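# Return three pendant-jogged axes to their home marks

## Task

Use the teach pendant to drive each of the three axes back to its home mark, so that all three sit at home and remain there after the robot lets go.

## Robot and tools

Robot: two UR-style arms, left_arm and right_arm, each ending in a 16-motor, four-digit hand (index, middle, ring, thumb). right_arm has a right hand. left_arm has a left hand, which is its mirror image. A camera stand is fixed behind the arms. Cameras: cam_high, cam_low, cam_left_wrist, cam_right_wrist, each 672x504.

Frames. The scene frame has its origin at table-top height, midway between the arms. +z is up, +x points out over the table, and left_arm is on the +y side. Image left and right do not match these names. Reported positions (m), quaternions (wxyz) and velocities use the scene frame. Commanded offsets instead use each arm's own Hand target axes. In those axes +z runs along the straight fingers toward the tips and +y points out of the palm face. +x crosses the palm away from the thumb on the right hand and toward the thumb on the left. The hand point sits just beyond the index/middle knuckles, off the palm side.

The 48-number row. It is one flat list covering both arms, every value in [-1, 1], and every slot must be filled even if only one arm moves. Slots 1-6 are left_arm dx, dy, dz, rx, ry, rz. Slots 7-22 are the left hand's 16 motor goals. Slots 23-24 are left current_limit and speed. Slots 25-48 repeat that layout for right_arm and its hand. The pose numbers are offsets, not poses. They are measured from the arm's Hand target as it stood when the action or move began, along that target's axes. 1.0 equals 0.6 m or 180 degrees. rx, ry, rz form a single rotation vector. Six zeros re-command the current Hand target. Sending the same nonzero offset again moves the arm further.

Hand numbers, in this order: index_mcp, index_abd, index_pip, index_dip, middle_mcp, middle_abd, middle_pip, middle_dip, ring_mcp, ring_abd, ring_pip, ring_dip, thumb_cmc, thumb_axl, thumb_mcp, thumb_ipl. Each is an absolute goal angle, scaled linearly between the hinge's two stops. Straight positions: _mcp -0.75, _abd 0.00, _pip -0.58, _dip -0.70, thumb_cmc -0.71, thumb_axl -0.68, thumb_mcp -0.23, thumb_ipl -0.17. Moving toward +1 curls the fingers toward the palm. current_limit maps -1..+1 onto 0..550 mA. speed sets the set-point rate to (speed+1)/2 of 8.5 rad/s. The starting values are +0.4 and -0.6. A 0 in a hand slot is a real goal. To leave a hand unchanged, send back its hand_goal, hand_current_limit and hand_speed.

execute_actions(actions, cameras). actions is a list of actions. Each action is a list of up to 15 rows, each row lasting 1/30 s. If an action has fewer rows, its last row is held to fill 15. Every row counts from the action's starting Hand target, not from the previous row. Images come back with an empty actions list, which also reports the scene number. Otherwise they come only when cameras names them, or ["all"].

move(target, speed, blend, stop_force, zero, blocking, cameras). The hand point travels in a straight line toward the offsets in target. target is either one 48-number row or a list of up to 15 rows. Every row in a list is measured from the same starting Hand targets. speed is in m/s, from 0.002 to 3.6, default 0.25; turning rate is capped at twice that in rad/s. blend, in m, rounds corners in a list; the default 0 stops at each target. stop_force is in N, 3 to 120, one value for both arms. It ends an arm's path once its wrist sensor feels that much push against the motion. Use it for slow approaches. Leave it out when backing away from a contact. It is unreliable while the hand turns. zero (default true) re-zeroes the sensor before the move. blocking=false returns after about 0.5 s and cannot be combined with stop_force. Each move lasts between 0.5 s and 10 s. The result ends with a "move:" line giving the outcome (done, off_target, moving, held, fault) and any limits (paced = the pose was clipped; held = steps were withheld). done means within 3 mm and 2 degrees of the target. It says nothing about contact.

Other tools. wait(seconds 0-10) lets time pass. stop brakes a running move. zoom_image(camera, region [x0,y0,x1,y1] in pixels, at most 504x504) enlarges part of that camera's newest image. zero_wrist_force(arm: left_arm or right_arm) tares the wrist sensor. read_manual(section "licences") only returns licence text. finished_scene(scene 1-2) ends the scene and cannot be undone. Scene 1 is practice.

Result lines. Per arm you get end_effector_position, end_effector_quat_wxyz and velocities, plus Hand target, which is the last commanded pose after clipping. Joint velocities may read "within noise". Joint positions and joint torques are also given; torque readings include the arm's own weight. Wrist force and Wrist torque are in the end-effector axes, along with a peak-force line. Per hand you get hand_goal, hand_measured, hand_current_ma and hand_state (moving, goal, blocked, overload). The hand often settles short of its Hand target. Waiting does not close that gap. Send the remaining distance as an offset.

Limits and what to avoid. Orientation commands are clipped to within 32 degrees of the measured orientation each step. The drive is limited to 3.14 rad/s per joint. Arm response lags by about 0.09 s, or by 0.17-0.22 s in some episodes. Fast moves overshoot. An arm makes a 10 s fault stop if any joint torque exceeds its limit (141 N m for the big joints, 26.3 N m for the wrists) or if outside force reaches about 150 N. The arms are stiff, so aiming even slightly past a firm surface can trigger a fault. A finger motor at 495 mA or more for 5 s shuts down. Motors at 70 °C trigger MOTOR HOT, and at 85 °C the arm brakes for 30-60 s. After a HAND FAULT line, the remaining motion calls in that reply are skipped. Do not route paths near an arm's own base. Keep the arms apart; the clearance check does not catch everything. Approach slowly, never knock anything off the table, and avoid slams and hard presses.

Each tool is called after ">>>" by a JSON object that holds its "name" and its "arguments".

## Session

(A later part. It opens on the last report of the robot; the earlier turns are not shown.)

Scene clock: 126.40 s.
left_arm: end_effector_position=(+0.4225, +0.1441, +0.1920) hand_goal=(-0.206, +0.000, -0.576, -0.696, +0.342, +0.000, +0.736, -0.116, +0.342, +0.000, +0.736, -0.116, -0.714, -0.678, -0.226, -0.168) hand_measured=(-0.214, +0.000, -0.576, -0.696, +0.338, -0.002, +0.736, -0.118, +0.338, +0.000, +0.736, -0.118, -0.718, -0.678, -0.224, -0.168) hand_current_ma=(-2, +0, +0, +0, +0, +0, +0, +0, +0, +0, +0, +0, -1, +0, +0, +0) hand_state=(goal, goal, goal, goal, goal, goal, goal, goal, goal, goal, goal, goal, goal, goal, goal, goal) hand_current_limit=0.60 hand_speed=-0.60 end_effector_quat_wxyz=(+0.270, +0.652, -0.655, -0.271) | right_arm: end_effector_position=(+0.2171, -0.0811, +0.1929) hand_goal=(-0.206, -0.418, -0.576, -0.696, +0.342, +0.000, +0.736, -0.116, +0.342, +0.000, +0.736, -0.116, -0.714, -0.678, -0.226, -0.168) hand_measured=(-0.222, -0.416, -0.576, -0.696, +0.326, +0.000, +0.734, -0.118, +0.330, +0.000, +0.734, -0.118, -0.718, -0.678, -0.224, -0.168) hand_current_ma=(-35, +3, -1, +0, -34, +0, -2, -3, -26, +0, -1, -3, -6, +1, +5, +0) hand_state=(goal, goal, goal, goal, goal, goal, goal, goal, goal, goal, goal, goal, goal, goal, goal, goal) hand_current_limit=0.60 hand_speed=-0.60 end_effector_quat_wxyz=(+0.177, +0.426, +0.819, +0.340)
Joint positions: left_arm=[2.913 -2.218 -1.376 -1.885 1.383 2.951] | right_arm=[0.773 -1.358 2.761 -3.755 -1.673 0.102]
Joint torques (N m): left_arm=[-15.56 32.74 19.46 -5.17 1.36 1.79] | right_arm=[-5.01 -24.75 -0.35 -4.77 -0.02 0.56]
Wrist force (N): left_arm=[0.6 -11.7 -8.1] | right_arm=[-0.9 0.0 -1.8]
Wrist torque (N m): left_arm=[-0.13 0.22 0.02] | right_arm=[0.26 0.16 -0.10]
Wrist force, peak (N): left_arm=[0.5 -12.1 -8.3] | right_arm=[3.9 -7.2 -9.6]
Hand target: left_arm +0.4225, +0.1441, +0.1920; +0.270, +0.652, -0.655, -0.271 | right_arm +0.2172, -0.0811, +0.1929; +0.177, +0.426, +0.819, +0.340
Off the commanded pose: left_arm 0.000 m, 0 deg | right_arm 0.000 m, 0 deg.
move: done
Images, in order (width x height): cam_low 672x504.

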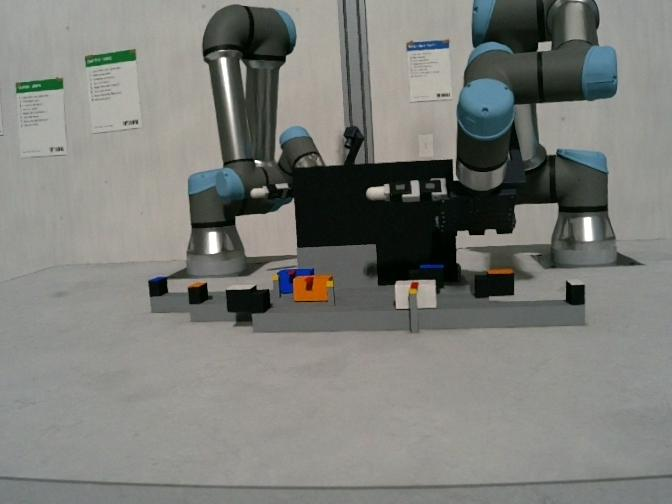

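>>> {"name": "move", "arguments": {"target": [[0,0,0,0,0,0, -0.2055, 0, -0.576, -0.696, 0.342, 0, 0.737, -0.116, 0.342, 0, 0.737, -0.116, -0.714, -0.678, -0.226, -0.168, 0.6, -0.6, -0.0041,0.00415,0.00415,0,0,0, -0.2055, -0.417, -0.576, -0.696, 0.342, 0, 0.737, -0.116, 0.342, 0, 0.737, -0.116, -0.714, -0.678, -0.226, -0.168, 0.6, -0.6],[0,0,0,0,0,0, -0.2055, 0, -0.576, -0.696, 0.342, 0, 0.737, -0.116, 0.342, 0, 0.737, -0.116, -0.714, -0.678, -0.226, -0.168, 0.6, -0.6, 0.0191,-0.0193,-0.0193,0,0,0, -0.2055, -0.417, -0.576, -0.696, 0.342, 0, 0.737, -0.116, 0.342, 0, 0.737, -0.116, -0.714, -0.678, -0.226, -0.168, 0.6, -0.6],[0,0,0,0,0,0, -0.2055, 0, -0.576, -0.696, 0.342, 0, 0.737, -0.116, 0.342, 0, 0.737, -0.116, -0.714, -0.678, -0.226, -0.168, 0.6, -0.6, 0.0742,-0.0465,0.0622,0,0,0, -0.2055, -0.417, -0.576, -0.696, 0.342, 0, 0.737, -0.116, 0.342, 0, 0.737, -0.116, -0.714, -0.678, -0.226, -0.168, 0.6, -0.6],[0,0,0,0,0,0, -0.2055, 0, -0.576, -0.696, 0.342, 0, 0.737, -0.116, 0.342, 0, 0.737, -0.116, -0.714, -0.678, -0.226, -0.168, 0.6, -0.6, 0.0565,-0.0287,0.08,0,0,0, -0.2055, -0.417, -0.576, -0.696, 0.342, 0, 0.737, -0.116, 0.342, 0, 0.737, -0.116, -0.714, -0.678, -0.226, -0.168, 0.6, -0.6]], "speed": [0.02, 0.02, 0.08, 0.04], "blend": [0, 0.005, 0.005, 0], "cameras": ["cam_right_wrist", "cam_low"]}}

>>> {"name": "zoom_image", "arguments": {"camera": "cam_low", "region": [390, 265, 450, 310]}}

>>> {"name": "move", "arguments": {"target": [0,0,0,0,0,0, -0.2055, 0, -0.576, -0.696, 0.342, 0, 0.737, -0.116, 0.342, 0, 0.737, -0.116, -0.714, -0.678, -0.226, -0.168, 0.6, -0.6, -0.0105,0.0106,0.0106,0,0,0, -0.2055, -0.417, -0.576, -0.696, 0.342, 0, 0.737, -0.116, 0.342, 0, 0.737, -0.116, -0.714, -0.678, -0.226, -0.168, 0.6, -0.6], "speed": 0.006, "stop_force": 10, "cameras": ["cam_right_wrist"]}}

>>> {"name": "zoom_image", "arguments": {"camera": "cam_right_wrist", "region": [400, 0, 672, 220]}}

Scene clock: 154.10 s.
left_arm: end_effector_position=(+0.4225, +0.1441, +0.1920) hand_goal=(-0.206, +0.000, -0.576, -0.696, +0.342, +0.000, +0.736, -0.116, +0.342, +0.000, +0.736, -0.116, -0.714, -0.678, -0.226, -0.168) hand_measured=(-0.214, +0.000, -0.576, -0.696, +0.338, -0.002, +0.736, -0.118, +0.338, +0.000, +0.736, -0.118, -0.718, -0.678, -0.224, -0.168) hand_current_ma=(-2, +0, +0, +0, +0, +0, +0, +0, +0, +0, +0, +0, -1, +0, +0, +0) hand_state=(goal, goal, goal, goal, goal, goal, goal, goal, goal, goal, goal, goal, goal, goal, goal, goal) hand_current_limit=0.60 hand_speed=-0.60 end_effector_quat_wxyz=(+0.270, +0.652, -0.655, -0.271) | right_arm: end_effector_position=(+0.2157, -0.0408, +0.1468) hand_goal=(-0.206, -0.418, -0.576, -0.696, +0.342, +0.000, +0.736, -0.116, +0.342, +0.000, +0.736, -0.116, -0.714, -0.678, -0.226, -0.168) hand_measured=(-0.222, -0.416, -0.576, -0.696, +0.326, +0.000, +0.734, -0.118, +0.330, +0.000, +0.734, -0.118, -0.718, -0.678, -0.224, -0.168) hand_current_ma=(-35, +2, -1, +0, -33, +0, -1, -3, -25, +0, -1, -3, -6, +1, +5, +0) hand_state=(goal, goal, goal, goal, goal, goal, goal, goal, goal, goal, goal, goal, goal, goal, goal, goal) hand_current_limit=0.60 hand_speed=-0.60 end_effector_quat_wxyz=(+0.177, +0.426, +0.819, +0.340) end_effector_velocity=(-0.001, +0.000, +0.000) end_effector_angular_velocity=(+0.001, +0.000, -0.004)
Joint positions: left_arm=[2.913 -2.218 -1.376 -1.885 1.383 2.951] | right_arm=[0.889 -1.085 2.656 -3.912 -1.754 0.185]
Joint velocities: left_arm=[within noise] | right_arm=[0.004 0 0 0 -0.005 0.006]
Joint torques (N m): left_arm=[-15.94 33.46 19.52 -5.01 1.13 1.96] | right_arm=[6.34 -18.78 6.41 -2.71 -1.89 2.24]
Wrist force (N): left_arm=[0.3 -11.7 -8.2] | right_arm=[-0.6 0.0 -1.3]
Wrist torque (N m): left_arm=[-0.13 0.24 0.00] | right_arm=[0.20 0.11 -0.11]
Wrist force, peak (N): left_arm=[1.0 -11.8 -8.6] | right_arm=[1.9 -4.0 -6.4]
Hand target: left_arm +0.4225, +0.1441, +0.1920; +0.270, +0.652, -0.655, -0.271 | right_arm +0.2156, -0.0408, +0.1468; +0.177, +0.426, +0.819, +0.340
Off the commanded pose: left_arm 0.000 m, 0 deg | right_arm 0.000 m, 0 deg.
move: done
camera_calibration:
cam_right_wrist: T_world_to_cam=[[0.812505, -0.367808, 0.452276, -0.221059], [-0.48783, -0.853737, 0.182085, -0.00879277], [0.319153, -0.368578, -0.873093, 0.166396], [0, 0, 0, 1]] pos_world=[0.122217, -0.027484, 0.24686]
Images, in order (width x height): cam_low 672x504, cam_right_wrist 672x504.

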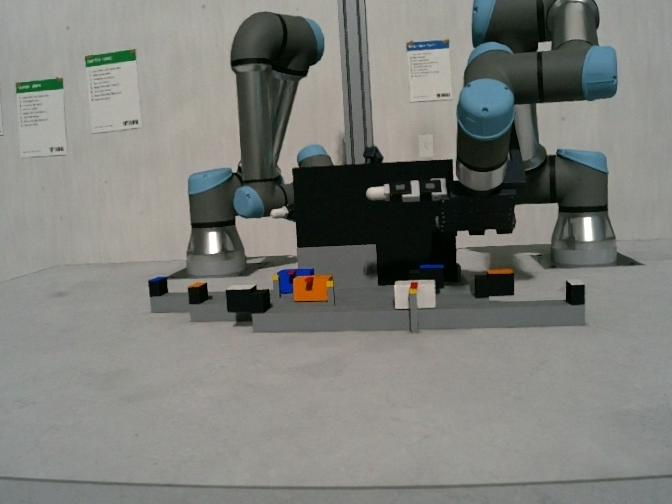

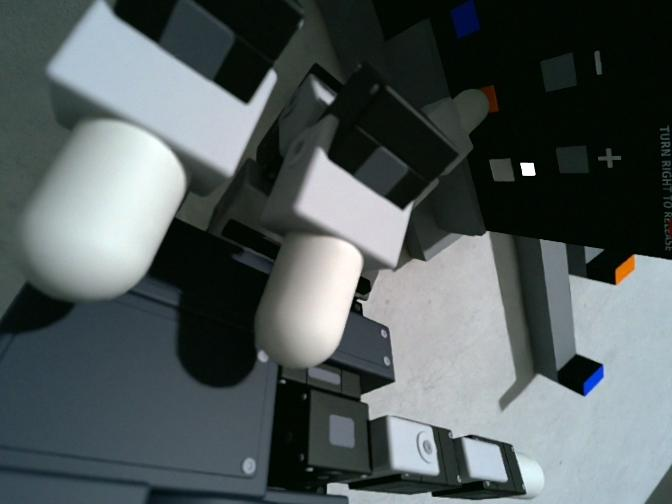

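Scaled by 8.400 from the camera's 672x504 image, which has a finer 960x720 frame.

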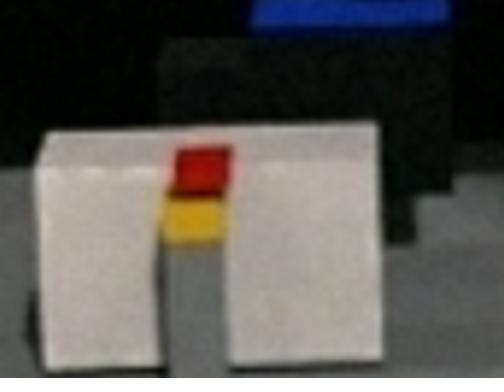

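Scene clock: 155.97 s.
left_arm: end_effector_position=(+0.4225, +0.1441, +0.1920) hand_goal=(-0.206, +0.000, -0.576, -0.696, +0.342, +0.000, +0.736, -0.116, +0.342, +0.000, +0.736, -0.116, -0.714, -0.678, -0.226, -0.168) hand_measured=(-0.214, +0.000, -0.576, -0.696, +0.338, -0.002, +0.736, -0.118, +0.338, +0.000, +0.736, -0.118, -0.718, -0.678, -0.224, -0.168) hand_current_ma=(-2, +0, +0, +0, +0, +0, +0, +0, +0, +0, +0, +0, -1, +0, +0, +0) hand_state=(goal, goal, goal, goal, goal, goal, goal, goal, goal, goal, goal, goal, goal, goal, goal, goal) hand_current_limit=0.60 hand_speed=-0.60 end_effector_quat_wxyz=(+0.270, +0.652, -0.655, -0.271) | right_arm: end_effector_position=(+0.2206, -0.0408, +0.1467) hand_goal=(-0.206, -0.418, -0.576, -0.696, +0.342, +0.000, +0.736, -0.116, +0.342, +0.000, +0.736, -0.116, -0.714, -0.678, -0.226, -0.168) hand_measured=(-0.222, -0.416, -0.576, -0.696, +0.326, +0.000, +0.734, -0.118, +0.330, +0.000, +0.734, -0.118, -0.718, -0.678, -0.224, -0.168) hand_current_ma=(-35, +1, -1, +0, -33, +0, -1, -3, -25, +0, -1, -3, -6, +1, +5, +0) hand_state=(goal, goal, goal, goal, goal, goal, goal, goal, goal, goal, goal, goal, goal, goal, goal, goal) hand_current_limit=0.60 hand_speed=-0.60 end_effector_quat_wxyz=(+0.177, +0.426, +0.819, +0.340)
Joint positions: left_arm=[2.913 -2.218 -1.376 -1.885 1.383 2.951] | right_arm=[0.875 -1.084 2.652 -3.911 -1.744 0.175]
Joint torques (N m): left_arm=[-14.76 33.76 18.73 -5.16 1.29 1.79] | right_arm=[4.08 -30.36 4.25 -5.63 -2.57 1.86]
Wrist force (N): left_arm=[0.4 -11.7 -8.3] | right_arm=[3.9 -6.8 -8.7]
Wrist torque (N m): left_arm=[-0.11 0.24 0.00] | right_arm=[0.50 0.01 0.25]
Wrist force, peak (N): left_arm=[0.4 -11.9 -8.2] | right_arm=[5.5 -9.7 -11.4]
Hand target: left_arm +0.4225, +0.1441, +0.1920; +0.270, +0.652, -0.655, -0.271 | right_arm +0.2206, -0.0408, +0.1468; +0.177, +0.426, +0.819, +0.340 (not the last commanded pose)
Off the commanded pose: left_arm 0.000 m, 0 deg | right_arm 0.006 m, 0 deg.
move: contact (right_arm)
camera_calibration:
cam_right_wrist: T_world_to_cam=[[0.812571, -0.367809, 0.452157, -0.22502], [-0.487845, -0.853689, 0.182269, -0.0064449], [0.318961, -0.368689, -0.873116, 0.16486], [0, 0, 0, 1]] pos_world=[0.127116, -0.0274841, 0.246861]
Images, in order (width x height): cam_right_wrist 672x504.

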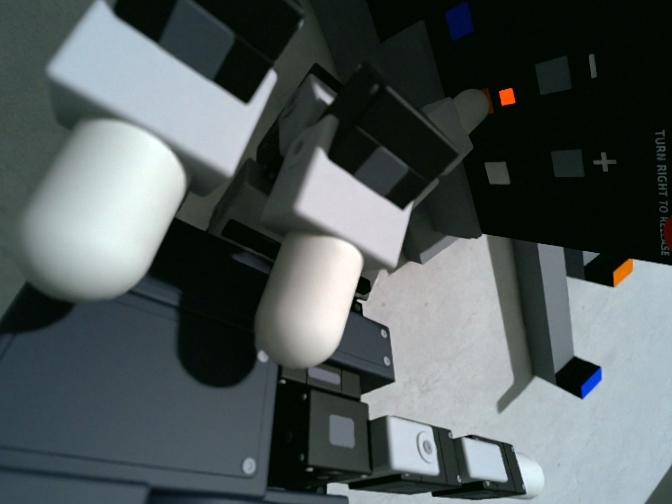

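Scaled by 1.853 from the camera's 672x504 image, which has a finer 960x720 frame.

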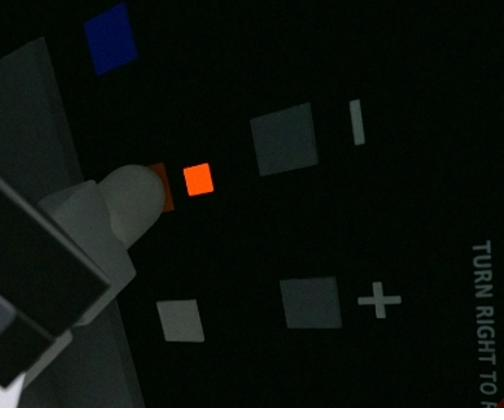

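>>> {"name": "move", "arguments": {"target": [[0,0,0,0,0,0, -0.2055, 0, -0.576, -0.696, 0.342, 0, 0.737, -0.116, 0.342, 0, 0.737, -0.116, -0.714, -0.678, -0.226, -0.168, 0.6, -0.6, 0.0191,-0.0193,-0.0193,0,0,0, -0.2055, -0.417, -0.576, -0.696, 0.342, 0, 0.737, -0.116, 0.342, 0, 0.737, -0.116, -0.714, -0.678, -0.226, -0.168, 0.6, -0.6],[0,0,0,0,0,0, -0.2055, 0, -0.576, -0.696, 0.342, 0, 0.737, -0.116, 0.342, 0, 0.737, -0.116, -0.714, -0.678, -0.226, -0.168, 0.6, -0.6, 0.0272,0.0393,-0.07,0,0,0, -0.2055, -0.417, -0.576, -0.696, 0.342, 0, 0.737, -0.116, 0.342, 0, 0.737, -0.116, -0.714, -0.678, -0.226, -0.168, 0.6, -0.6],[0,0,0,0,0,0, -0.2055, 0, -0.576, -0.696, 0.342, 0, 0.737, -0.116, 0.342, 0, 0.737, -0.116, -0.714, -0.678, -0.226, -0.168, 0.6, -0.6, 0.0119,0.0547,-0.0547,0,0,0, -0.2055, -0.417, -0.576, -0.696, 0.342, 0, 0.737, -0.116, 0.342, 0, 0.737, -0.116, -0.714, -0.678, -0.226, -0.168, 0.6, -0.6]], "speed": [0.04, 0.08, 0.04], "blend": [0.005, 0.005, 0], "cameras": ["cam_right_wrist"]}}

>>> {"name": "move", "arguments": {"target": [0,0,0,0,0,0, -0.2055, 0, -0.576, -0.696, 0.342, 0, 0.737, -0.116, 0.342, 0, 0.737, -0.116, -0.714, -0.678, -0.226, -0.168, 0.6, -0.6, -0.0105,0.0106,0.0106,0,0,0, -0.2055, -0.417, -0.576, -0.696, 0.342, 0, 0.737, -0.116, 0.342, 0, 0.737, -0.116, -0.714, -0.678, -0.226, -0.168, 0.6, -0.6], "speed": 0.006, "stop_force": 10}}

>>> {"name": "wait", "arguments": {"seconds": 4.5}}

>>> {"name": "move", "arguments": {"target": [0,0,0,0,0,0, -0.2055, 0, -0.576, -0.696, 0.342, 0, 0.737, -0.116, 0.342, 0, 0.737, -0.116, -0.714, -0.678, -0.226, -0.168, 0.6, -0.6, 0.0043,-0.0043,-0.0043,0,0,0, -0.2055, -0.417, -0.576, -0.696, 0.342, 0, 0.737, -0.116, 0.342, 0, 0.737, -0.116, -0.714, -0.678, -0.226, -0.168, 0.6, -0.6], "speed": 0.02, "cameras": ["cam_low"]}}

>>> {"name": "zoom_image", "arguments": {"camera": "cam_low", "region": [260, 250, 360, 310]}}

Scene clock: 173.07 s.
left_arm: end_effector_position=(+0.4225, +0.1441, +0.1920) hand_goal=(-0.206, +0.000, -0.576, -0.696, +0.342, +0.000, +0.736, -0.116, +0.342, +0.000, +0.736, -0.116, -0.714, -0.678, -0.226, -0.168) hand_measured=(-0.214, +0.000, -0.576, -0.696, +0.338, -0.002, +0.736, -0.118, +0.338, +0.000, +0.736, -0.118, -0.718, -0.678, -0.224, -0.168) hand_current_ma=(-2, +0, +0, +0, +0, +0, +0, +0, +0, +0, +0, +0, -1, +0, +0, +0) hand_state=(goal, goal, goal, goal, goal, goal, goal, goal, goal, goal, goal, goal, goal, goal, goal, goal) hand_current_limit=0.60 hand_speed=-0.60 end_effector_quat_wxyz=(+0.270, +0.652, -0.655, -0.271) | right_arm: end_effector_position=(+0.2166, -0.0349, +0.1932) hand_goal=(-0.206, -0.418, -0.576, -0.696, +0.342, +0.000, +0.736, -0.116, +0.342, +0.000, +0.736, -0.116, -0.714, -0.678, -0.226, -0.168) hand_measured=(-0.222, -0.416, -0.576, -0.696, +0.328, +0.000, +0.734, -0.118, +0.330, +0.000, +0.734, -0.118, -0.718, -0.678, -0.224, -0.168) hand_current_ma=(-35, +1, -1, +0, -32, +0, -1, -3, -24, +0, -1, -3, -6, +1, +5, +0) hand_state=(goal, goal, goal, goal, goal, goal, goal, goal, goal, goal, goal, goal, goal, goal, goal, goal) hand_current_limit=0.60 hand_speed=-0.60 end_effector_quat_wxyz=(+0.177, +0.426, +0.819, +0.340) end_effector_velocity=(-0.001, +0.000, +0.000) end_effector_angular_velocity=(+0.001, +0.001, -0.003)
Joint positions: left_arm=[2.913 -2.218 -1.376 -1.885 1.383 2.951] | right_arm=[0.9 -1.31 2.636 -3.665 -1.762 0.193]
Joint velocities: left_arm=[within noise] | right_arm=[0.003 0 0 0 -0.003 0.006]
Joint torques (N m): left_arm=[-14.49 33.77 19.1 -4.96 1.37 1.87] | right_arm=[6.65 -25.83 0.63 -4.96 -1.85 2.13]
Wrist force (N): left_arm=[0.7 -11.8 -8.4] | right_arm=[-0.7 -0.3 -1.7]
Wrist torque (N m): left_arm=[-0.12 0.19 0.03] | right_arm=[0.23 0.13 -0.09]
Wrist force, peak (N): left_arm=[0.8 -12.1 -8.2] | right_arm=[4.2 -7.1 -8.9]
Hand target: left_arm +0.4225, +0.1441, +0.1920; +0.270, +0.652, -0.655, -0.271 | right_arm +0.2165, -0.0350, +0.1932; +0.177, +0.426, +0.819, +0.340
Off the commanded pose: left_arm 0.000 m, 0 deg | right_arm 0.000 m, 0 deg.
move: done
camera_calibration:
cam_right_wrist: T_world_to_cam=[[0.812566, -0.3677, 0.452253, -0.240524], [-0.487727, -0.853783, 0.182142, -0.011845], [0.319152, -0.368579, -0.873093, 0.208827], [0, 0, 0, 1]] pos_world=[0.123017, -0.0215843, 0.293261]
Images, in order (width x height): cam_right_wrist 672x504.

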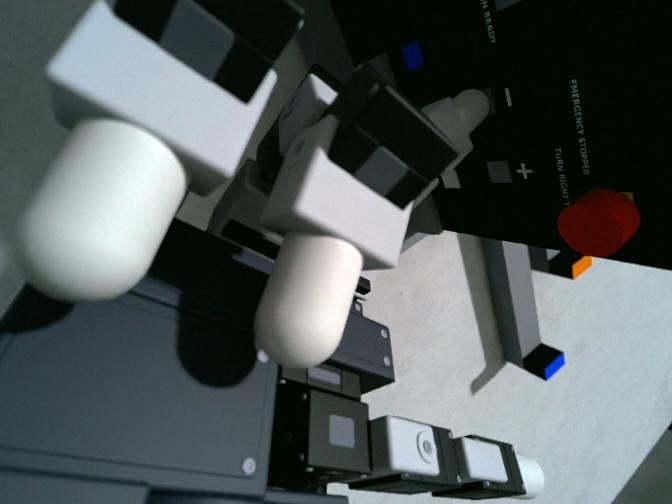

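Scene clock: 174.77 s.
left_arm: end_effector_position=(+0.4225, +0.1441, +0.1920) hand_goal=(-0.206, +0.000, -0.576, -0.696, +0.342, +0.000, +0.736, -0.116, +0.342, +0.000, +0.736, -0.116, -0.714, -0.678, -0.226, -0.168) hand_measured=(-0.214, +0.000, -0.576, -0.696, +0.338, -0.002, +0.736, -0.118, +0.338, +0.000, +0.736, -0.118, -0.718, -0.678, -0.224, -0.168) hand_current_ma=(-2, +0, +0, +0, +0, +0, +0, +0, +0, +0, +0, +0, -1, +0, +0, +0) hand_state=(goal, goal, goal, goal, goal, goal, goal, goal, goal, goal, goal, goal, goal, goal, goal, goal) hand_current_limit=0.60 hand_speed=-0.60 end_effector_quat_wxyz=(+0.270, +0.652, -0.655, -0.271) | right_arm: end_effector_position=(+0.2205, -0.0350, +0.1932) hand_goal=(-0.206, -0.418, -0.576, -0.696, +0.342, +0.000, +0.736, -0.116, +0.342, +0.000, +0.736, -0.116, -0.714, -0.678, -0.226, -0.168) hand_measured=(-0.222, -0.418, -0.576, -0.696, +0.328, +0.000, +0.734, -0.118, +0.330, +0.000, +0.734, -0.118, -0.718, -0.678, -0.224, -0.168) hand_current_ma=(-35, +1, -1, +0, -32, +0, -1, -3, -24, +0, -1, -3, -6, +1, +5, +0) hand_state=(goal, goal, goal, goal, goal, goal, goal, goal, goal, goal, goal, goal, goal, goal, goal, goal) hand_current_limit=0.60 hand_speed=-0.60 end_effector_quat_wxyz=(+0.177, +0.426, +0.819, +0.340)
Joint positions: left_arm=[2.913 -2.218 -1.376 -1.885 1.383 2.951] | right_arm=[0.889 -1.308 2.633 -3.665 -1.754 0.185]
Joint torques (N m): left_arm=[-14.25 34.41 19.65 -4.87 1.18 1.78] | right_arm=[4.01 -31.51 -0.51 -3.92 -2.62 1.93]
Wrist force (N): left_arm=[0.7 -11.6 -8.1] | right_arm=[3.9 -7.0 -8.7]
Wrist torque (N m): left_arm=[-0.12 0.22 0.01] | right_arm=[0.55 0.03 0.27]
Wrist force, peak (N): left_arm=[0.6 -12.2 -8.5] | right_arm=[5.4 -9.5 -11.6]
Hand target: left_arm +0.4225, +0.1441, +0.1920; +0.270, +0.652, -0.655, -0.271 | right_arm +0.2204, -0.0350, +0.1932; +0.177, +0.426, +0.819, +0.340 (not the last commanded pose)
Off the commanded pose: left_arm 0.000 m, 0 deg | right_arm 0.007 m, 0 deg.
move: contact (right_arm)

Scene clock: 179.27 s.
left_arm: end_effector_position=(+0.4225, +0.1441, +0.1920) hand_goal=(-0.206, +0.000, -0.576, -0.696, +0.342, +0.000, +0.736, -0.116, +0.342, +0.000, +0.736, -0.116, -0.714, -0.678, -0.226, -0.168) hand_measured=(-0.214, +0.000, -0.576, -0.696, +0.338, -0.002, +0.736, -0.118, +0.338, +0.000, +0.736, -0.118, -0.718, -0.678, -0.224, -0.168) hand_current_ma=(-2, +0, +0, +0, +0, +0, +0, +0, +0, +0, +0, +0, -1, +0, +0, +0) hand_state=(goal, goal, goal, goal, goal, goal, goal, goal, goal, goal, goal, goal, goal, goal, goal, goal) hand_current_limit=0.60 hand_speed=-0.60 end_effector_quat_wxyz=(+0.270, +0.652, -0.655, -0.271) | right_arm: end_effector_position=(+0.2205, -0.0350, +0.1932) hand_goal=(-0.206, -0.418, -0.576, -0.696, +0.342, +0.000, +0.736, -0.116, +0.342, +0.000, +0.736, -0.116, -0.714, -0.678, -0.226, -0.168) hand_measured=(-0.222, -0.418, -0.576, -0.696, +0.328, +0.000, +0.734, -0.118, +0.330, +0.000, +0.734, -0.118, -0.718, -0.678, -0.224, -0.168) hand_current_ma=(-35, +1, -1, +0, -32, +0, -1, -3, -24, +0, -1, -3, -6, +1, +5, +0) hand_state=(goal, goal, goal, goal, goal, goal, goal, goal, goal, goal, goal, goal, goal, goal, goal, goal) hand_current_limit=0.60 hand_speed=-0.60 end_effector_quat_wxyz=(+0.177, +0.426, +0.819, +0.340)
Joint positions: left_arm=[2.913 -2.218 -1.376 -1.885 1.383 2.951] | right_arm=[0.889 -1.308 2.633 -3.665 -1.754 0.185]
Joint torques (N m): left_arm=[-13.45 33.78 18.67 -5.08 1.48 1.96] | right_arm=[4.38 -31.58 -2.04 -1.73 -1.52 1.8]
Wrist force (N): left_arm=[0.4 -12.1 -7.9] | right_arm=[3.7 -7.0 -8.7]
Wrist torque (N m): left_arm=[-0.18 0.26 0.00] | right_arm=[0.53 0.06 0.26]
Wrist force, peak (N): left_arm=[0.8 -12.2 -8.4] | right_arm=[3.9 -7.3 -8.8]
Hand target: left_arm +0.4225, +0.1441, +0.1920; +0.270, +0.652, -0.655, -0.271 | right_arm +0.2204, -0.0350, +0.1932; +0.177, +0.426, +0.819, +0.340 (not the last commanded pose)
Off the commanded pose: left_arm 0.000 m, 0 deg | right_arm 0.007 m, 0 deg.
wait: 4.50 s; at rest by 0.17 s

Scene clock: 179.97 s.
left_arm: end_effector_position=(+0.4225, +0.1441, +0.1920) hand_goal=(-0.206, +0.000, -0.576, -0.696, +0.342, +0.000, +0.736, -0.116, +0.342, +0.000, +0.736, -0.116, -0.714, -0.678, -0.226, -0.168) hand_measured=(-0.214, +0.000, -0.576, -0.696, +0.338, -0.002, +0.736, -0.118, +0.338, +0.000, +0.736, -0.118, -0.718, -0.678, -0.224, -0.168) hand_current_ma=(-2, +0, +0, +0, +0, +0, +0, +0, +0, +0, +0, +0, -1, +0, +0, +0) hand_state=(goal, goal, goal, goal, goal, goal, goal, goal, goal, goal, goal, goal, goal, goal, goal, goal) hand_current_limit=0.60 hand_speed=-0.60 end_effector_quat_wxyz=(+0.270, +0.652, -0.655, -0.271) | right_arm: end_effector_position=(+0.2159, -0.0350, +0.1932) hand_goal=(-0.206, -0.418, -0.576, -0.696, +0.342, +0.000, +0.736, -0.116, +0.342, +0.000, +0.736, -0.116, -0.714, -0.678, -0.226, -0.168) hand_measured=(-0.222, -0.418, -0.576, -0.696, +0.328, +0.000, +0.734, -0.118, +0.330, +0.000, +0.734, -0.118, -0.718, -0.678, -0.224, -0.168) hand_current_ma=(-35, +1, -1, +0, -32, +0, -1, -3, -24, +0, -1, -3, -6, +1, +5, +0) hand_state=(goal, goal, goal, goal, goal, goal, goal, goal, goal, goal, goal, goal, goal, goal, goal, goal) hand_current_limit=0.60 hand_speed=-0.60 end_effector_quat_wxyz=(+0.177, +0.426, +0.819, +0.340)
Joint positions: left_arm=[2.913 -2.218 -1.376 -1.885 1.383 2.951] | right_arm=[0.901 -1.31 2.636 -3.665 -1.763 0.195]
Joint torques (N m): left_arm=[-14.5 35.13 19.41 -4.92 1.25 1.87] | right_arm=[-4.39 -27.56 -2.23 -1.23 -0.32 0.79]
Wrist force (N): left_arm=[0.3 -11.9 -8.3] | right_arm=[-1.0 -0.5 -1.5]
Wrist torque (N m): left_arm=[-0.14 0.25 -0.01] | right_arm=[0.18 0.17 -0.14]
Wrist force, peak (N): left_arm=[0.7 -12.0 -8.3] | right_arm=[3.8 -7.1 -8.5]
Hand target: left_arm +0.4225, +0.1441, +0.1920; +0.270, +0.652, -0.655, -0.271 | right_arm +0.2160, -0.0350, +0.1932; +0.177, +0.426, +0.819, +0.340
Off the commanded pose: left_arm 0.000 m, 0 deg | right_arm 0.000 m, 0 deg.
move: done
Images, in order (width x height): cam_low 672x504.

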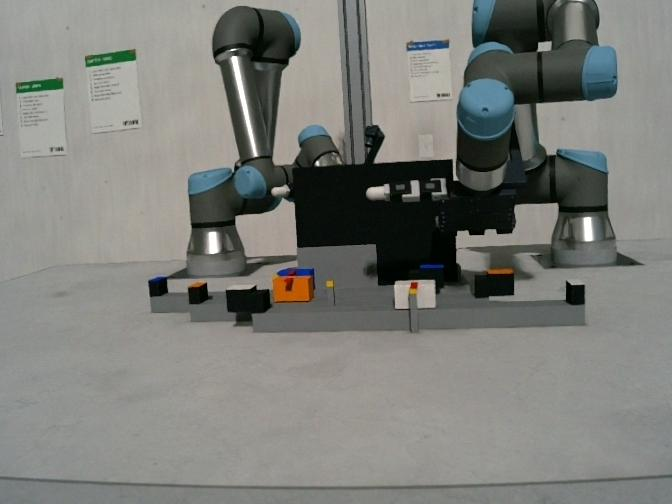

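Scaled by 5.040 from the camera's 672x504 image, which has a finer 960x720 frame.

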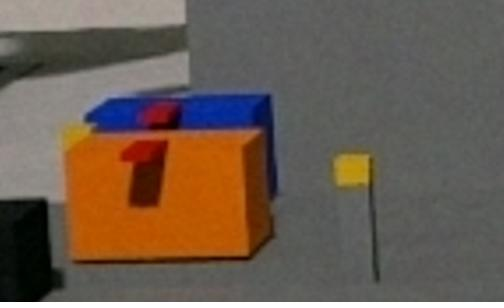

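>>> {"name": "move", "arguments": {"target": [[0,0,0,0,0,0, -0.2055, 0, -0.576, -0.696, 0.342, 0, 0.737, -0.116, 0.342, 0, 0.737, -0.116, -0.714, -0.678, -0.226, -0.168, 0.6, -0.6, 0.0076,-0.0077,-0.0077,0,0,0, -0.2055, -0.417, -0.576, -0.696, 0.342, 0, 0.737, -0.116, 0.342, 0, 0.737, -0.116, -0.714, -0.678, -0.226, -0.168, 0.6, -0.6],[0,0,0,0,0,0, -0.2055, 0, -0.576, -0.696, 0.342, 0, 0.737, -0.116, 0.342, 0, 0.737, -0.116, -0.714, -0.678, -0.226, -0.168, 0.6, -0.6, -0.0553,-0.0392,-0.0385,0,0,0, -0.2055, -0.417, -0.576, -0.696, 0.342, 0, 0.737, -0.116, 0.342, 0, 0.737, -0.116, -0.714, -0.678, -0.226, -0.168, 0.6, -0.6],[0,0,0,0,0,0, -0.2055, 0, -0.576, -0.696, 0.342, 0, 0.737, -0.116, 0.342, 0, 0.737, -0.116, -0.714, -0.678, -0.226, -0.168, 0.6, -0.6, -0.0642,-0.0303,-0.0297,0,0,0, -0.2055, -0.417, -0.576, -0.696, 0.342, 0, 0.737, -0.116, 0.342, 0, 0.737, -0.116, -0.714, -0.678, -0.226, -0.168, 0.6, -0.6]], "speed": [0.04, 0.08, 0.04], "blend": [0.003, 0.003, 0]}}

>>> {"name": "move", "arguments": {"target": [0,0,0,0,0,0, -0.2055, 0, -0.576, -0.696, 0.342, 0, 0.737, -0.116, 0.342, 0, 0.737, -0.116, -0.714, -0.678, -0.226, -0.168, 0.6, -0.6, -0.0105,0.0106,0.0106,0,0,0, -0.2055, -0.417, -0.576, -0.696, 0.342, 0, 0.737, -0.116, 0.342, 0, 0.737, -0.116, -0.714, -0.678, -0.226, -0.168, 0.6, -0.6], "speed": 0.006, "stop_force": 10}}

>>> {"name": "wait", "arguments": {"seconds": 5}}

>>> {"name": "wait", "arguments": {"seconds": 5.1}}

>>> {"name": "move", "arguments": {"target": [0,0,0,0,0,0, -0.2055, 0, -0.576, -0.696, 0.342, 0, 0.737, -0.116, 0.342, 0, 0.737, -0.116, -0.714, -0.678, -0.226, -0.168, 0.6, -0.6, 0.0043,-0.0043,-0.0043,0,0,0, -0.2055, -0.417, -0.576, -0.696, 0.342, 0, 0.737, -0.116, 0.342, 0, 0.737, -0.116, -0.714, -0.678, -0.226, -0.168, 0.6, -0.6], "speed": 0.02, "cameras": ["cam_low"]}}

>>> {"name": "zoom_image", "arguments": {"camera": "cam_low", "region": [260, 250, 360, 310]}}

Scene clock: 191.83 s.
left_arm: end_effector_position=(+0.4225, +0.1441, +0.1920) hand_goal=(-0.206, +0.000, -0.576, -0.696, +0.342, +0.000, +0.736, -0.116, +0.342, +0.000, +0.736, -0.116, -0.714, -0.678, -0.226, -0.168) hand_measured=(-0.214, +0.000, -0.576, -0.696, +0.338, -0.002, +0.736, -0.118, +0.338, +0.000, +0.736, -0.118, -0.718, -0.678, -0.224, -0.168) hand_current_ma=(-2, +0, +0, +0, +0, +0, +0, +0, +0, +0, +0, +0, -1, +0, +0, +0) hand_state=(goal, goal, goal, goal, goal, goal, goal, goal, goal, goal, goal, goal, goal, goal, goal, goal) hand_current_limit=0.60 hand_speed=-0.60 end_effector_quat_wxyz=(+0.270, +0.652, -0.655, -0.271) | right_arm: end_effector_position=(+0.2173, -0.0811, +0.1929) hand_goal=(-0.206, -0.418, -0.576, -0.696, +0.342, +0.000, +0.736, -0.116, +0.342, +0.000, +0.736, -0.116, -0.714, -0.678, -0.226, -0.168) hand_measured=(-0.222, -0.418, -0.576, -0.696, +0.328, +0.000, +0.734, -0.118, +0.330, +0.000, +0.734, -0.118, -0.718, -0.678, -0.224, -0.168) hand_current_ma=(-35, +1, -1, +0, -32, +0, -1, -3, -24, +0, -1, -3, -6, +1, +5, +0) hand_state=(goal, goal, goal, goal, goal, goal, goal, goal, goal, goal, goal, goal, goal, goal, goal, goal) hand_current_limit=0.60 hand_speed=-0.60 end_effector_quat_wxyz=(+0.177, +0.426, +0.819, +0.340) end_effector_velocity=(-0.001, +0.000, +0.000) end_effector_angular_velocity=(+0.001, +0.000, -0.003)
Joint positions: left_arm=[2.913 -2.218 -1.376 -1.885 1.383 2.951] | right_arm=[0.772 -1.359 2.76 -3.754 -1.672 0.101]
Joint velocities: left_arm=[within noise] | right_arm=[0.004 -0.001 0 0.001 -0.004 0.005]
Joint torques (N m): left_arm=[-13.43 34.02 18.72 -4.89 1.4 1.78] | right_arm=[6.46 -23.12 4.07 -2.93 -1.66 2.11]
Wrist force (N): left_arm=[0.5 -11.4 -8.4] | right_arm=[-1.0 0.2 -1.8]
Wrist torque (N m): left_arm=[-0.08 0.23 0.00] | right_arm=[0.29 0.18 -0.08]
Wrist force, peak (N): left_arm=[0.6 -12.1 -8.4] | right_arm=[-1.4 -0.4 -2.2]
Hand target: left_arm +0.4225, +0.1441, +0.1920; +0.270, +0.652, -0.655, -0.271 | right_arm +0.2172, -0.0811, +0.1929; +0.177, +0.426, +0.819, +0.340
Off the commanded pose: left_arm 0.000 m, 0 deg | right_arm 0.000 m, 0 deg.
move: done

Scene clock: 193.63 s.
left_arm: end_effector_position=(+0.4225, +0.1441, +0.1920) hand_goal=(-0.206, +0.000, -0.576, -0.696, +0.342, +0.000, +0.736, -0.116, +0.342, +0.000, +0.736, -0.116, -0.714, -0.678, -0.226, -0.168) hand_measured=(-0.214, +0.000, -0.576, -0.696, +0.338, -0.002, +0.736, -0.118, +0.338, +0.000, +0.736, -0.118, -0.718, -0.678, -0.224, -0.168) hand_current_ma=(-2, +0, +0, +0, +0, +0, +0, +0, +0, +0, +0, +0, -1, +0, +0, +0) hand_state=(goal, goal, goal, goal, goal, goal, goal, goal, goal, goal, goal, goal, goal, goal, goal, goal) hand_current_limit=0.60 hand_speed=-0.60 end_effector_quat_wxyz=(+0.270, +0.652, -0.655, -0.271) | right_arm: end_effector_position=(+0.2216, -0.0811, +0.1929) hand_goal=(-0.206, -0.418, -0.576, -0.696, +0.342, +0.000, +0.736, -0.116, +0.342, +0.000, +0.736, -0.116, -0.714, -0.678, -0.226, -0.168) hand_measured=(-0.222, -0.418, -0.576, -0.696, +0.328, +0.000, +0.734, -0.118, +0.330, +0.000, +0.734, -0.118, -0.718, -0.678, -0.224, -0.168) hand_current_ma=(-35, +0, -1, +0, -32, +0, -1, -3, -24, +0, -1, -3, -6, +1, +5, +0) hand_state=(goal, goal, goal, goal, goal, goal, goal, goal, goal, goal, goal, goal, goal, goal, goal, goal) hand_current_limit=0.60 hand_speed=-0.60 end_effector_quat_wxyz=(+0.177, +0.426, +0.819, +0.340)
Joint positions: left_arm=[2.913 -2.218 -1.376 -1.885 1.383 2.951] | right_arm=[0.759 -1.357 2.757 -3.753 -1.663 0.092]
Joint torques (N m): left_arm=[-14.7 34.31 18.05 -4.82 1.36 1.8] | right_arm=[5.67 -27.08 -0.11 -5.74 -2.49 1.99]
Wrist force (N): left_arm=[0.7 -12.0 -8.2] | right_arm=[3.8 -6.7 -9.4]
Wrist torque (N m): left_arm=[-0.16 0.21 0.02] | right_arm=[0.64 0.07 0.30]
Wrist force, peak (N): left_arm=[0.6 -12.1 -8.3] | right_arm=[5.4 -9.5 -12.2]
Hand target: left_arm +0.4225, +0.1441, +0.1920; +0.270, +0.652, -0.655, -0.271 | right_arm +0.2216, -0.0811, +0.1929; +0.177, +0.426, +0.819, +0.340 (not the last commanded pose)
Off the commanded pose: left_arm 0.000 m, 0 deg | right_arm 0.007 m, 0 deg.
move: contact (right_arm)

Scene clock: 198.63 s.
left_arm: end_effector_position=(+0.4225, +0.1441, +0.1920) hand_goal=(-0.206, +0.000, -0.576, -0.696, +0.342, +0.000, +0.736, -0.116, +0.342, +0.000, +0.736, -0.116, -0.714, -0.678, -0.226, -0.168) hand_measured=(-0.214, +0.000, -0.576, -0.696, +0.338, -0.002, +0.736, -0.118, +0.338, +0.000, +0.736, -0.118, -0.718, -0.678, -0.224, -0.168) hand_current_ma=(-2, +0, +0, +0, +0, +0, +0, +0, +0, +0, +0, +0, -1, +0, +0, +0) hand_state=(goal, goal, goal, goal, goal, goal, goal, goal, goal, goal, goal, goal, goal, goal, goal, goal) hand_current_limit=0.60 hand_speed=-0.60 end_effector_quat_wxyz=(+0.270, +0.652, -0.655, -0.271) | right_arm: end_effector_position=(+0.2216, -0.0811, +0.1929) hand_goal=(-0.206, -0.418, -0.576, -0.696, +0.342, +0.000, +0.736, -0.116, +0.342, +0.000, +0.736, -0.116, -0.714, -0.678, -0.226, -0.168) hand_measured=(-0.222, -0.418, -0.576, -0.696, +0.328, +0.000, +0.734, -0.118, +0.330, +0.000, +0.734, -0.118, -0.718, -0.678, -0.224, -0.168) hand_current_ma=(-35, +0, -1, +0, -32, +0, -1, -3, -24, +0, -1, -3, -6, +1, +5, +0) hand_state=(goal, goal, goal, goal, goal, goal, goal, goal, goal, goal, goal, goal, goal, goal, goal, goal) hand_current_limit=0.60 hand_speed=-0.60 end_effector_quat_wxyz=(+0.177, +0.426, +0.819, +0.340)
Joint positions: left_arm=[2.913 -2.218 -1.376 -1.885 1.383 2.951] | right_arm=[0.759 -1.357 2.757 -3.753 -1.663 0.092]
Joint torques (N m): left_arm=[-13.91 34.75 17.15 -4.99 1.27 1.81] | right_arm=[4.4 -26.9 0.27 -5.59 -0.77 1.94]
Wrist force (N): left_arm=[0.4 -11.8 -8.1] | right_arm=[3.8 -6.7 -9.4]
Wrist torque (N m): left_arm=[-0.14 0.24 0.00] | right_arm=[0.63 0.08 0.29]
Wrist force, peak (N): left_arm=[0.5 -12.1 -8.5] | right_arm=[4.0 -6.7 -9.6]
Hand target: left_arm +0.4225, +0.1441, +0.1920; +0.270, +0.652, -0.655, -0.271 | right_arm +0.2216, -0.0811, +0.1929; +0.177, +0.426, +0.819, +0.340 (not the last commanded pose)
Off the commanded pose: left_arm 0.000 m, 0 deg | right_arm 0.007 m, 0 deg.
wait: 5.00 s; at rest by 0.17 s

Scene clock: 203.73 s.
left_arm: end_effector_position=(+0.4225, +0.1441, +0.1920) hand_goal=(-0.206, +0.000, -0.576, -0.696, +0.342, +0.000, +0.736, -0.116, +0.342, +0.000, +0.736, -0.116, -0.714, -0.678, -0.226, -0.168) hand_measured=(-0.214, +0.000, -0.576, -0.696, +0.338, -0.002, +0.736, -0.118, +0.338, +0.000, +0.736, -0.118, -0.718, -0.678, -0.224, -0.168) hand_current_ma=(-2, +0, +0, +0, +0, +0, +0, +0, +0, +0, +0, +0, -1, +0, +0, +0) hand_state=(goal, goal, goal, goal, goal, goal, goal, goal, goal, goal, goal, goal, goal, goal, goal, goal) hand_current_limit=0.60 hand_speed=-0.60 end_effector_quat_wxyz=(+0.270, +0.652, -0.655, -0.271) | right_arm: end_effector_position=(+0.2216, -0.0811, +0.1929) hand_goal=(-0.206, -0.418, -0.576, -0.696, +0.342, +0.000, +0.736, -0.116, +0.342, +0.000, +0.736, -0.116, -0.714, -0.678, -0.226, -0.168) hand_measured=(-0.222, -0.418, -0.576, -0.696, +0.328, +0.000, +0.734, -0.118, +0.330, +0.000, +0.734, -0.118, -0.718, -0.678, -0.224, -0.168) hand_current_ma=(-35, +0, -1, +0, -32, +0, -1, -3, -24, +0, -1, -3, -6, +1, +5, +0) hand_state=(goal, goal, goal, goal, goal, goal, goal, goal, goal, goal, goal, goal, goal, goal, goal, goal) hand_current_limit=0.60 hand_speed=-0.60 end_effector_quat_wxyz=(+0.177, +0.426, +0.819, +0.340)
Joint positions: left_arm=[2.913 -2.218 -1.376 -1.885 1.383 2.951] | right_arm=[0.759 -1.357 2.757 -3.753 -1.663 0.092]
Joint torques (N m): left_arm=[-13.2 34.37 17.39 -4.97 1.14 1.83] | right_arm=[4.17 -26.85 -0.62 -5.59 -0.58 2.02]
Wrist force (N): left_arm=[0.5 -12.1 -8.1] | right_arm=[3.6 -6.6 -9.6]
Wrist torque (N m): left_arm=[-0.17 0.24 0.01] | right_arm=[0.66 0.09 0.29]
Wrist force, peak (N): left_arm=[0.5 -12.1 -8.4] | right_arm=[4.0 -6.7 -9.6]
Hand target: left_arm +0.4225, +0.1441, +0.1920; +0.270, +0.652, -0.655, -0.271 | right_arm +0.2216, -0.0811, +0.1929; +0.177, +0.426, +0.819, +0.340 (not the last commanded pose)
Off the commanded pose: left_arm 0.000 m, 0 deg | right_arm 0.007 m, 0 deg.
wait: 5.10 s; at rest by 0.17 s

Scene clock: 204.43 s.
left_arm: end_effector_position=(+0.4225, +0.1441, +0.1920) hand_goal=(-0.206, +0.000, -0.576, -0.696, +0.342, +0.000, +0.736, -0.116, +0.342, +0.000, +0.736, -0.116, -0.714, -0.678, -0.226, -0.168) hand_measured=(-0.214, +0.000, -0.576, -0.696, +0.338, -0.002, +0.736, -0.118, +0.338, +0.000, +0.736, -0.118, -0.718, -0.678, -0.224, -0.168) hand_current_ma=(-2, +0, +0, +0, +0, +0, +0, +0, +0, +0, +0, +0, -1, +0, +0, +0) hand_state=(goal, goal, goal, goal, goal, goal, goal, goal, goal, goal, goal, goal, goal, goal, goal, goal) hand_current_limit=0.60 hand_speed=-0.60 end_effector_quat_wxyz=(+0.270, +0.652, -0.655, -0.271) | right_arm: end_effector_position=(+0.2171, -0.0811, +0.1929) hand_goal=(-0.206, -0.418, -0.576, -0.696, +0.342, +0.000, +0.736, -0.116, +0.342, +0.000, +0.736, -0.116, -0.714, -0.678, -0.226, -0.168) hand_measured=(-0.222, -0.418, -0.576, -0.696, +0.328, +0.000, +0.734, -0.118, +0.330, +0.000, +0.734, -0.118, -0.718, -0.678, -0.224, -0.168) hand_current_ma=(-35, +0, -1, +0, -32, +0, -1, -3, -24, +0, -1, -3, -6, +1, +5, +0) hand_state=(goal, goal, goal, goal, goal, goal, goal, goal, goal, goal, goal, goal, goal, goal, goal, goal) hand_current_limit=0.60 hand_speed=-0.60 end_effector_quat_wxyz=(+0.177, +0.426, +0.819, +0.340)
Joint positions: left_arm=[2.913 -2.218 -1.376 -1.885 1.383 2.951] | right_arm=[0.773 -1.359 2.761 -3.754 -1.673 0.102]
Joint torques (N m): left_arm=[-13.92 35.08 16.72 -5.02 1.2 1.9] | right_arm=[-3.72 -22.29 -0.58 -4.73 -0.11 0.56]
Wrist force (N): left_arm=[0.6 -11.9 -8.0] | right_arm=[-0.9 0.3 -1.9]
Wrist torque (N m): left_arm=[-0.17 0.22 0.02] | right_arm=[0.31 0.17 -0.09]
Wrist force, peak (N): left_arm=[0.5 -12.3 -8.4] | right_arm=[3.6 -6.7 -9.1]
Hand target: left_arm +0.4225, +0.1441, +0.1920; +0.270, +0.652, -0.655, -0.271 | right_arm +0.2172, -0.0811, +0.1929; +0.177, +0.426, +0.819, +0.340
Off the commanded pose: left_arm 0.000 m, 0 deg | right_arm 0.000 m, 0 deg.
move: done
Images, in order (width x height): cam_low 672x504.

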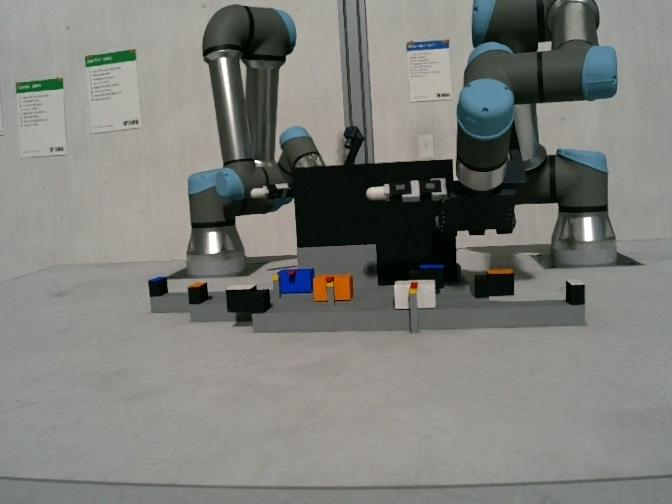

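Scaled by 5.040 from the camera's 672x504 image, which has a finer 960x720 frame.

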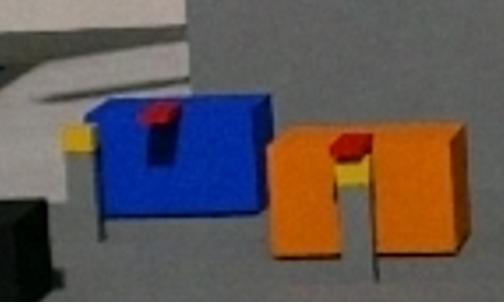

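>>> {"name": "move", "arguments": {"target": [[0,0,0,0,0,0, -0.2055, 0, -0.576, -0.696, 0.342, 0, 0.737, -0.116, 0.342, 0, 0.737, -0.116, -0.714, -0.678, -0.226, -0.168, 0.6, -0.6, -0.00402,0.00406,0.00406,0,0,0, -0.2055, -0.417, -0.576, -0.696, 0.342, 0, 0.737, -0.116, 0.342, 0, 0.737, -0.116, -0.714, -0.678, -0.226, -0.168, 0.6, -0.6],[0,0,0,0,0,0, -0.2055, 0, -0.576, -0.696, 0.342, 0, 0.737, -0.116, 0.342, 0, 0.737, -0.116, -0.714, -0.678, -0.226, -0.168, 0.6, -0.6, -0.00421,0.00425,0.00425,0,0,0, -0.2055, -0.417, -0.576, -0.696, 0.342, 0, 0.737, -0.116, 0.342, 0, 0.737, -0.116, -0.714, -0.678, -0.226, -0.168, 0.6, -0.6],[0,0,0,0,0,0, -0.2055, 0, -0.576, -0.696, 0.342, 0, 0.737, -0.116, 0.342, 0, 0.737, -0.116, -0.714, -0.678, -0.226, -0.168, 0.6, -0.6, 0.0115,-0.0116,-0.0116,0,0,0, -0.2055, -0.417, -0.576, -0.696, 0.342, 0, 0.737, -0.116, 0.342, 0, 0.737, -0.116, -0.714, -0.678, -0.226, -0.168, 0.6, -0.6],[0,0,0,0,0,0, -0.2055, 0, -0.576, -0.696, 0.342, 0, 0.737, -0.116, 0.342, 0, 0.737, -0.116, -0.714, -0.678, -0.226, -0.168, 0.6, -0.6, 0.1282,-0.0075,0.0998,0,0,0, -0.2055, -0.417, -0.576, -0.696, 0.342, 0, 0.737, -0.116, 0.342, 0, 0.737, -0.116, -0.714, -0.678, -0.226, -0.168, 0.6, -0.6],[0,0,0,0,0,0, -0.2055, 0, -0.576, -0.696, 0.342, 0, 0.737, -0.116, 0.342, 0, 0.737, -0.116, -0.714, -0.678, -0.226, -0.168, 0.6, -0.6, 0.1178,0.003,0.1103,0,0,0, -0.2055, -0.417, -0.576, -0.696, 0.342, 0, 0.737, -0.116, 0.342, 0, 0.737, -0.116, -0.714, -0.678, -0.226, -0.168, 0.6, -0.6]], "speed": [0.02, 0.002, 0.02, 0.08, 0.04], "blend": [0, 0, 0.004, 0.004, 0], "cameras": ["cam_low", "cam_right_wrist"]}}

>>> {"name": "zoom_image", "arguments": {"camera": "cam_low", "region": [260, 250, 360, 310]}}

>>> {"name": "move", "arguments": {"target": [0,0,0,0,0,0, -0.2055, 0, -0.576, -0.696, 0.342, 0, 0.737, -0.116, 0.342, 0, 0.737, -0.116, -0.714, -0.678, -0.226, -0.168, 0.6, -0.6, -0.0105,0.0106,0.0106,0,0,0, -0.2055, -0.417, -0.576, -0.696, 0.342, 0, 0.737, -0.116, 0.342, 0, 0.737, -0.116, -0.714, -0.678, -0.226, -0.168, 0.6, -0.6], "speed": 0.006, "stop_force": 10, "cameras": ["cam_right_wrist"]}}

>>> {"name": "zoom_image", "arguments": {"camera": "cam_right_wrist", "region": [400, 0, 672, 220]}}

Scene clock: 221.17 s.
left_arm: end_effector_position=(+0.4225, +0.1441, +0.1920) hand_goal=(-0.206, +0.000, -0.576, -0.696, +0.342, +0.000, +0.736, -0.116, +0.342, +0.000, +0.736, -0.116, -0.714, -0.678, -0.226, -0.168) hand_measured=(-0.214, +0.000, -0.576, -0.696, +0.338, -0.002, +0.736, -0.118, +0.338, +0.000, +0.736, -0.118, -0.718, -0.678, -0.224, -0.168) hand_current_ma=(-2, +0, +0, +0, +0, +0, +0, +0, +0, +0, +0, +0, -1, +0, +0, +0) hand_state=(goal, goal, goal, goal, goal, goal, goal, goal, goal, goal, goal, goal, goal, goal, goal, goal) hand_current_limit=0.60 hand_speed=-0.60 end_effector_quat_wxyz=(+0.270, +0.652, -0.655, -0.271) | right_arm: end_effector_position=(+0.2161, +0.0045, +0.1475) hand_goal=(-0.206, -0.418, -0.576, -0.696, +0.342, +0.000, +0.736, -0.116, +0.342, +0.000, +0.736, -0.116, -0.714, -0.678, -0.226, -0.168) hand_measured=(-0.222, -0.418, -0.576, -0.696, +0.328, +0.000, +0.734, -0.118, +0.330, +0.000, +0.734, -0.118, -0.718, -0.678, -0.224, -0.168) hand_current_ma=(-35, +0, -1, +0, -32, +0, -1, -3, -24, +0, -1, -3, -6, +1, +5, +0) hand_state=(goal, goal, goal, goal, goal, goal, goal, goal, goal, goal, goal, goal, goal, goal, goal, goal) hand_current_limit=0.60 hand_speed=-0.60 end_effector_quat_wxyz=(+0.177, +0.426, +0.819, +0.340) end_effector_velocity=(-0.001, +0.001, +0.000) end_effector_angular_velocity=(+0.003, +0.000, -0.002)
Joint positions: left_arm=[2.913 -2.218 -1.376 -1.885 1.383 2.951] | right_arm=[0.981 -1.08 2.534 -3.78 -1.818 0.253]
Joint velocities: left_arm=[within noise] | right_arm=[0.004 0 -0.002 0 -0.003 0.005]
Joint torques (N m): left_arm=[-13.86 35.4 16.67 -4.76 1.07 1.85] | right_arm=[8.1 -22.83 2.67 -5.03 -1.51 2.19]
Wrist force (N): left_arm=[1.0 -11.8 -8.0] | right_arm=[-1.2 0.0 -1.9]
Wrist torque (N m): left_arm=[-0.16 0.18 0.04] | right_arm=[0.28 0.24 -0.14]
Wrist force, peak (N): left_arm=[0.4 -12.0 -8.4] | right_arm=[1.8 -4.1 -6.7]
Hand target: left_arm +0.4225, +0.1441, +0.1920; +0.270, +0.652, -0.655, -0.271 | right_arm +0.2160, +0.0044, +0.1474; +0.177, +0.426, +0.819, +0.340
Off the commanded pose: left_arm 0.000 m, 0 deg | right_arm 0.000 m, 0 deg.
move: done
camera_calibration:
cam_right_wrist: T_world_to_cam=[[0.812637, -0.367728, 0.452104, -0.20497], [-0.487679, -0.853817, 0.182112, 0.029791], [0.319046, -0.368472, -0.873177, 0.183604], [0, 0, 0, 1]] pos_world=[0.122516, 0.0177158, 0.247561]
Images, in order (width x height): cam_low 672x504, cam_right_wrist 672x504.

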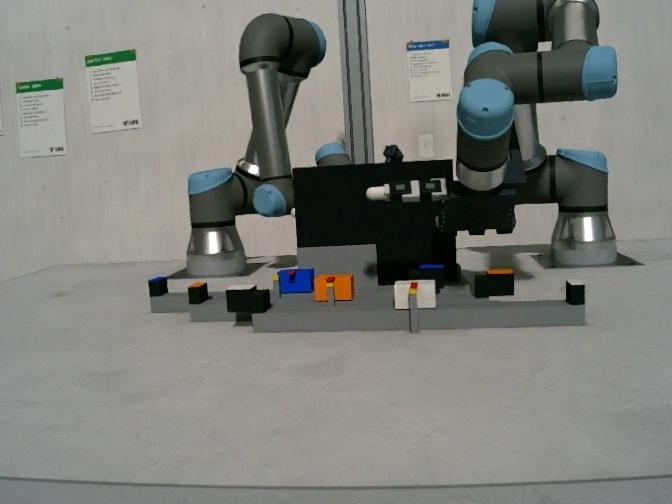

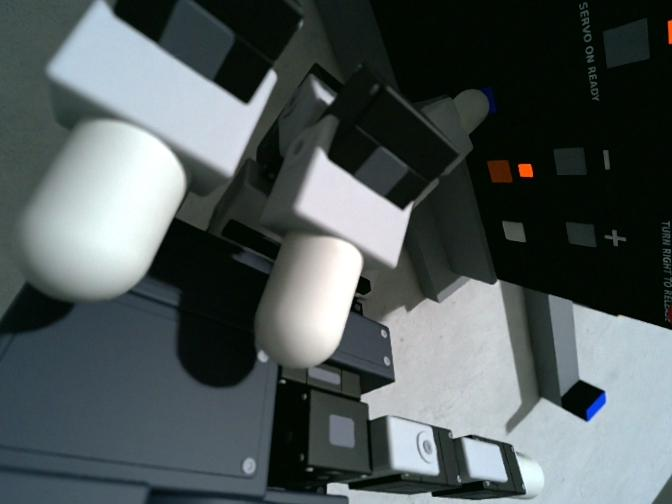

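Scaled by 5.040 from the camera's 672x504 image, which has a finer 960x720 frame.

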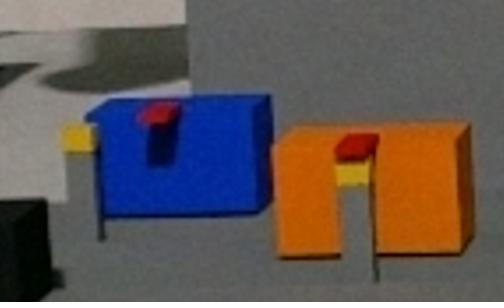

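Scene clock: 222.83 s.
left_arm: end_effector_position=(+0.4225, +0.1441, +0.1920) hand_goal=(-0.206, +0.000, -0.576, -0.696, +0.342, +0.000, +0.736, -0.116, +0.342, +0.000, +0.736, -0.116, -0.714, -0.678, -0.226, -0.168) hand_measured=(-0.214, +0.000, -0.576, -0.696, +0.338, -0.002, +0.736, -0.118, +0.338, +0.000, +0.736, -0.118, -0.718, -0.678, -0.224, -0.168) hand_current_ma=(-2, +0, +0, +0, +0, +0, +0, +0, +0, +0, +0, +0, -1, +0, +0, +0) hand_state=(goal, goal, goal, goal, goal, goal, goal, goal, goal, goal, goal, goal, goal, goal, goal, goal) hand_current_limit=0.60 hand_speed=-0.60 end_effector_quat_wxyz=(+0.270, +0.652, -0.655, -0.271) | right_arm: end_effector_position=(+0.2194, +0.0044, +0.1474) hand_goal=(-0.206, -0.418, -0.576, -0.696, +0.342, +0.000, +0.736, -0.116, +0.342, +0.000, +0.736, -0.116, -0.714, -0.678, -0.226, -0.168) hand_measured=(-0.222, -0.418, -0.576, -0.696, +0.328, +0.000, +0.734, -0.118, +0.330, +0.000, +0.734, -0.118, -0.718, -0.678, -0.224, -0.168) hand_current_ma=(-35, +0, -1, +0, -32, +0, -1, -3, -24, +0, -1, -3, -6, +1, +5, +0) hand_state=(goal, goal, goal, goal, goal, goal, goal, goal, goal, goal, goal, goal, goal, goal, goal, goal) hand_current_limit=0.60 hand_speed=-0.60 end_effector_quat_wxyz=(+0.177, +0.426, +0.819, +0.340)
Joint positions: left_arm=[2.913 -2.218 -1.376 -1.885 1.383 2.951] | right_arm=[0.972 -1.079 2.532 -3.781 -1.812 0.247]
Joint torques (N m): left_arm=[-13.89 35.58 17.36 -5.02 1.07 1.78] | right_arm=[3.55 -38.86 2.1 -4.71 -2.79 2.07]
Wrist force (N): left_arm=[0.6 -11.7 -7.9] | right_arm=[3.6 -7.0 -9.0]
Wrist torque (N m): left_arm=[-0.15 0.22 0.02] | right_arm=[0.57 0.10 0.26]
Wrist force, peak (N): left_arm=[0.5 -12.0 -8.2] | right_arm=[5.4 -9.5 -11.7]
Hand target: left_arm +0.4225, +0.1441, +0.1920; +0.270, +0.652, -0.655, -0.271 | right_arm +0.2194, +0.0044, +0.1474; +0.177, +0.426, +0.819, +0.340 (not the last commanded pose)
Off the commanded pose: left_arm 0.000 m, 0 deg | right_arm 0.008 m, 0 deg.
move: contact (right_arm)
camera_calibration:
cam_right_wrist: T_world_to_cam=[[0.812691, -0.367716, 0.452016, -0.207673], [-0.487722, -0.853738, 0.18237, 0.0314069], [0.318843, -0.368669, -0.873168, 0.182459], [0, 0, 0, 1]] pos_world=[0.125916, 0.0177156, 0.247461]
Images, in order (width x height): cam_right_wrist 672x504.

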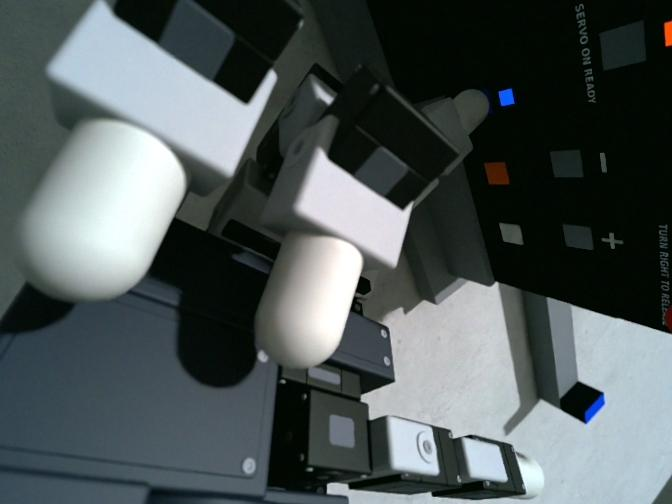

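Scaled by 1.853 from the camera's 672x504 image, which has a finer 960x720 frame.

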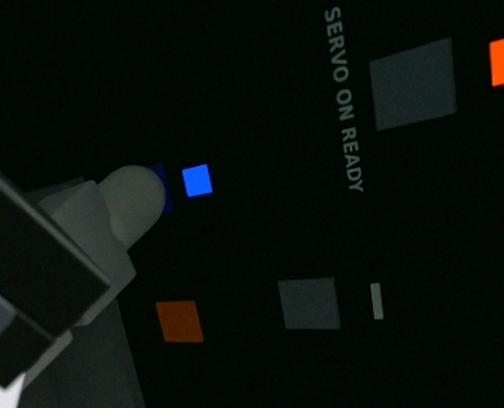

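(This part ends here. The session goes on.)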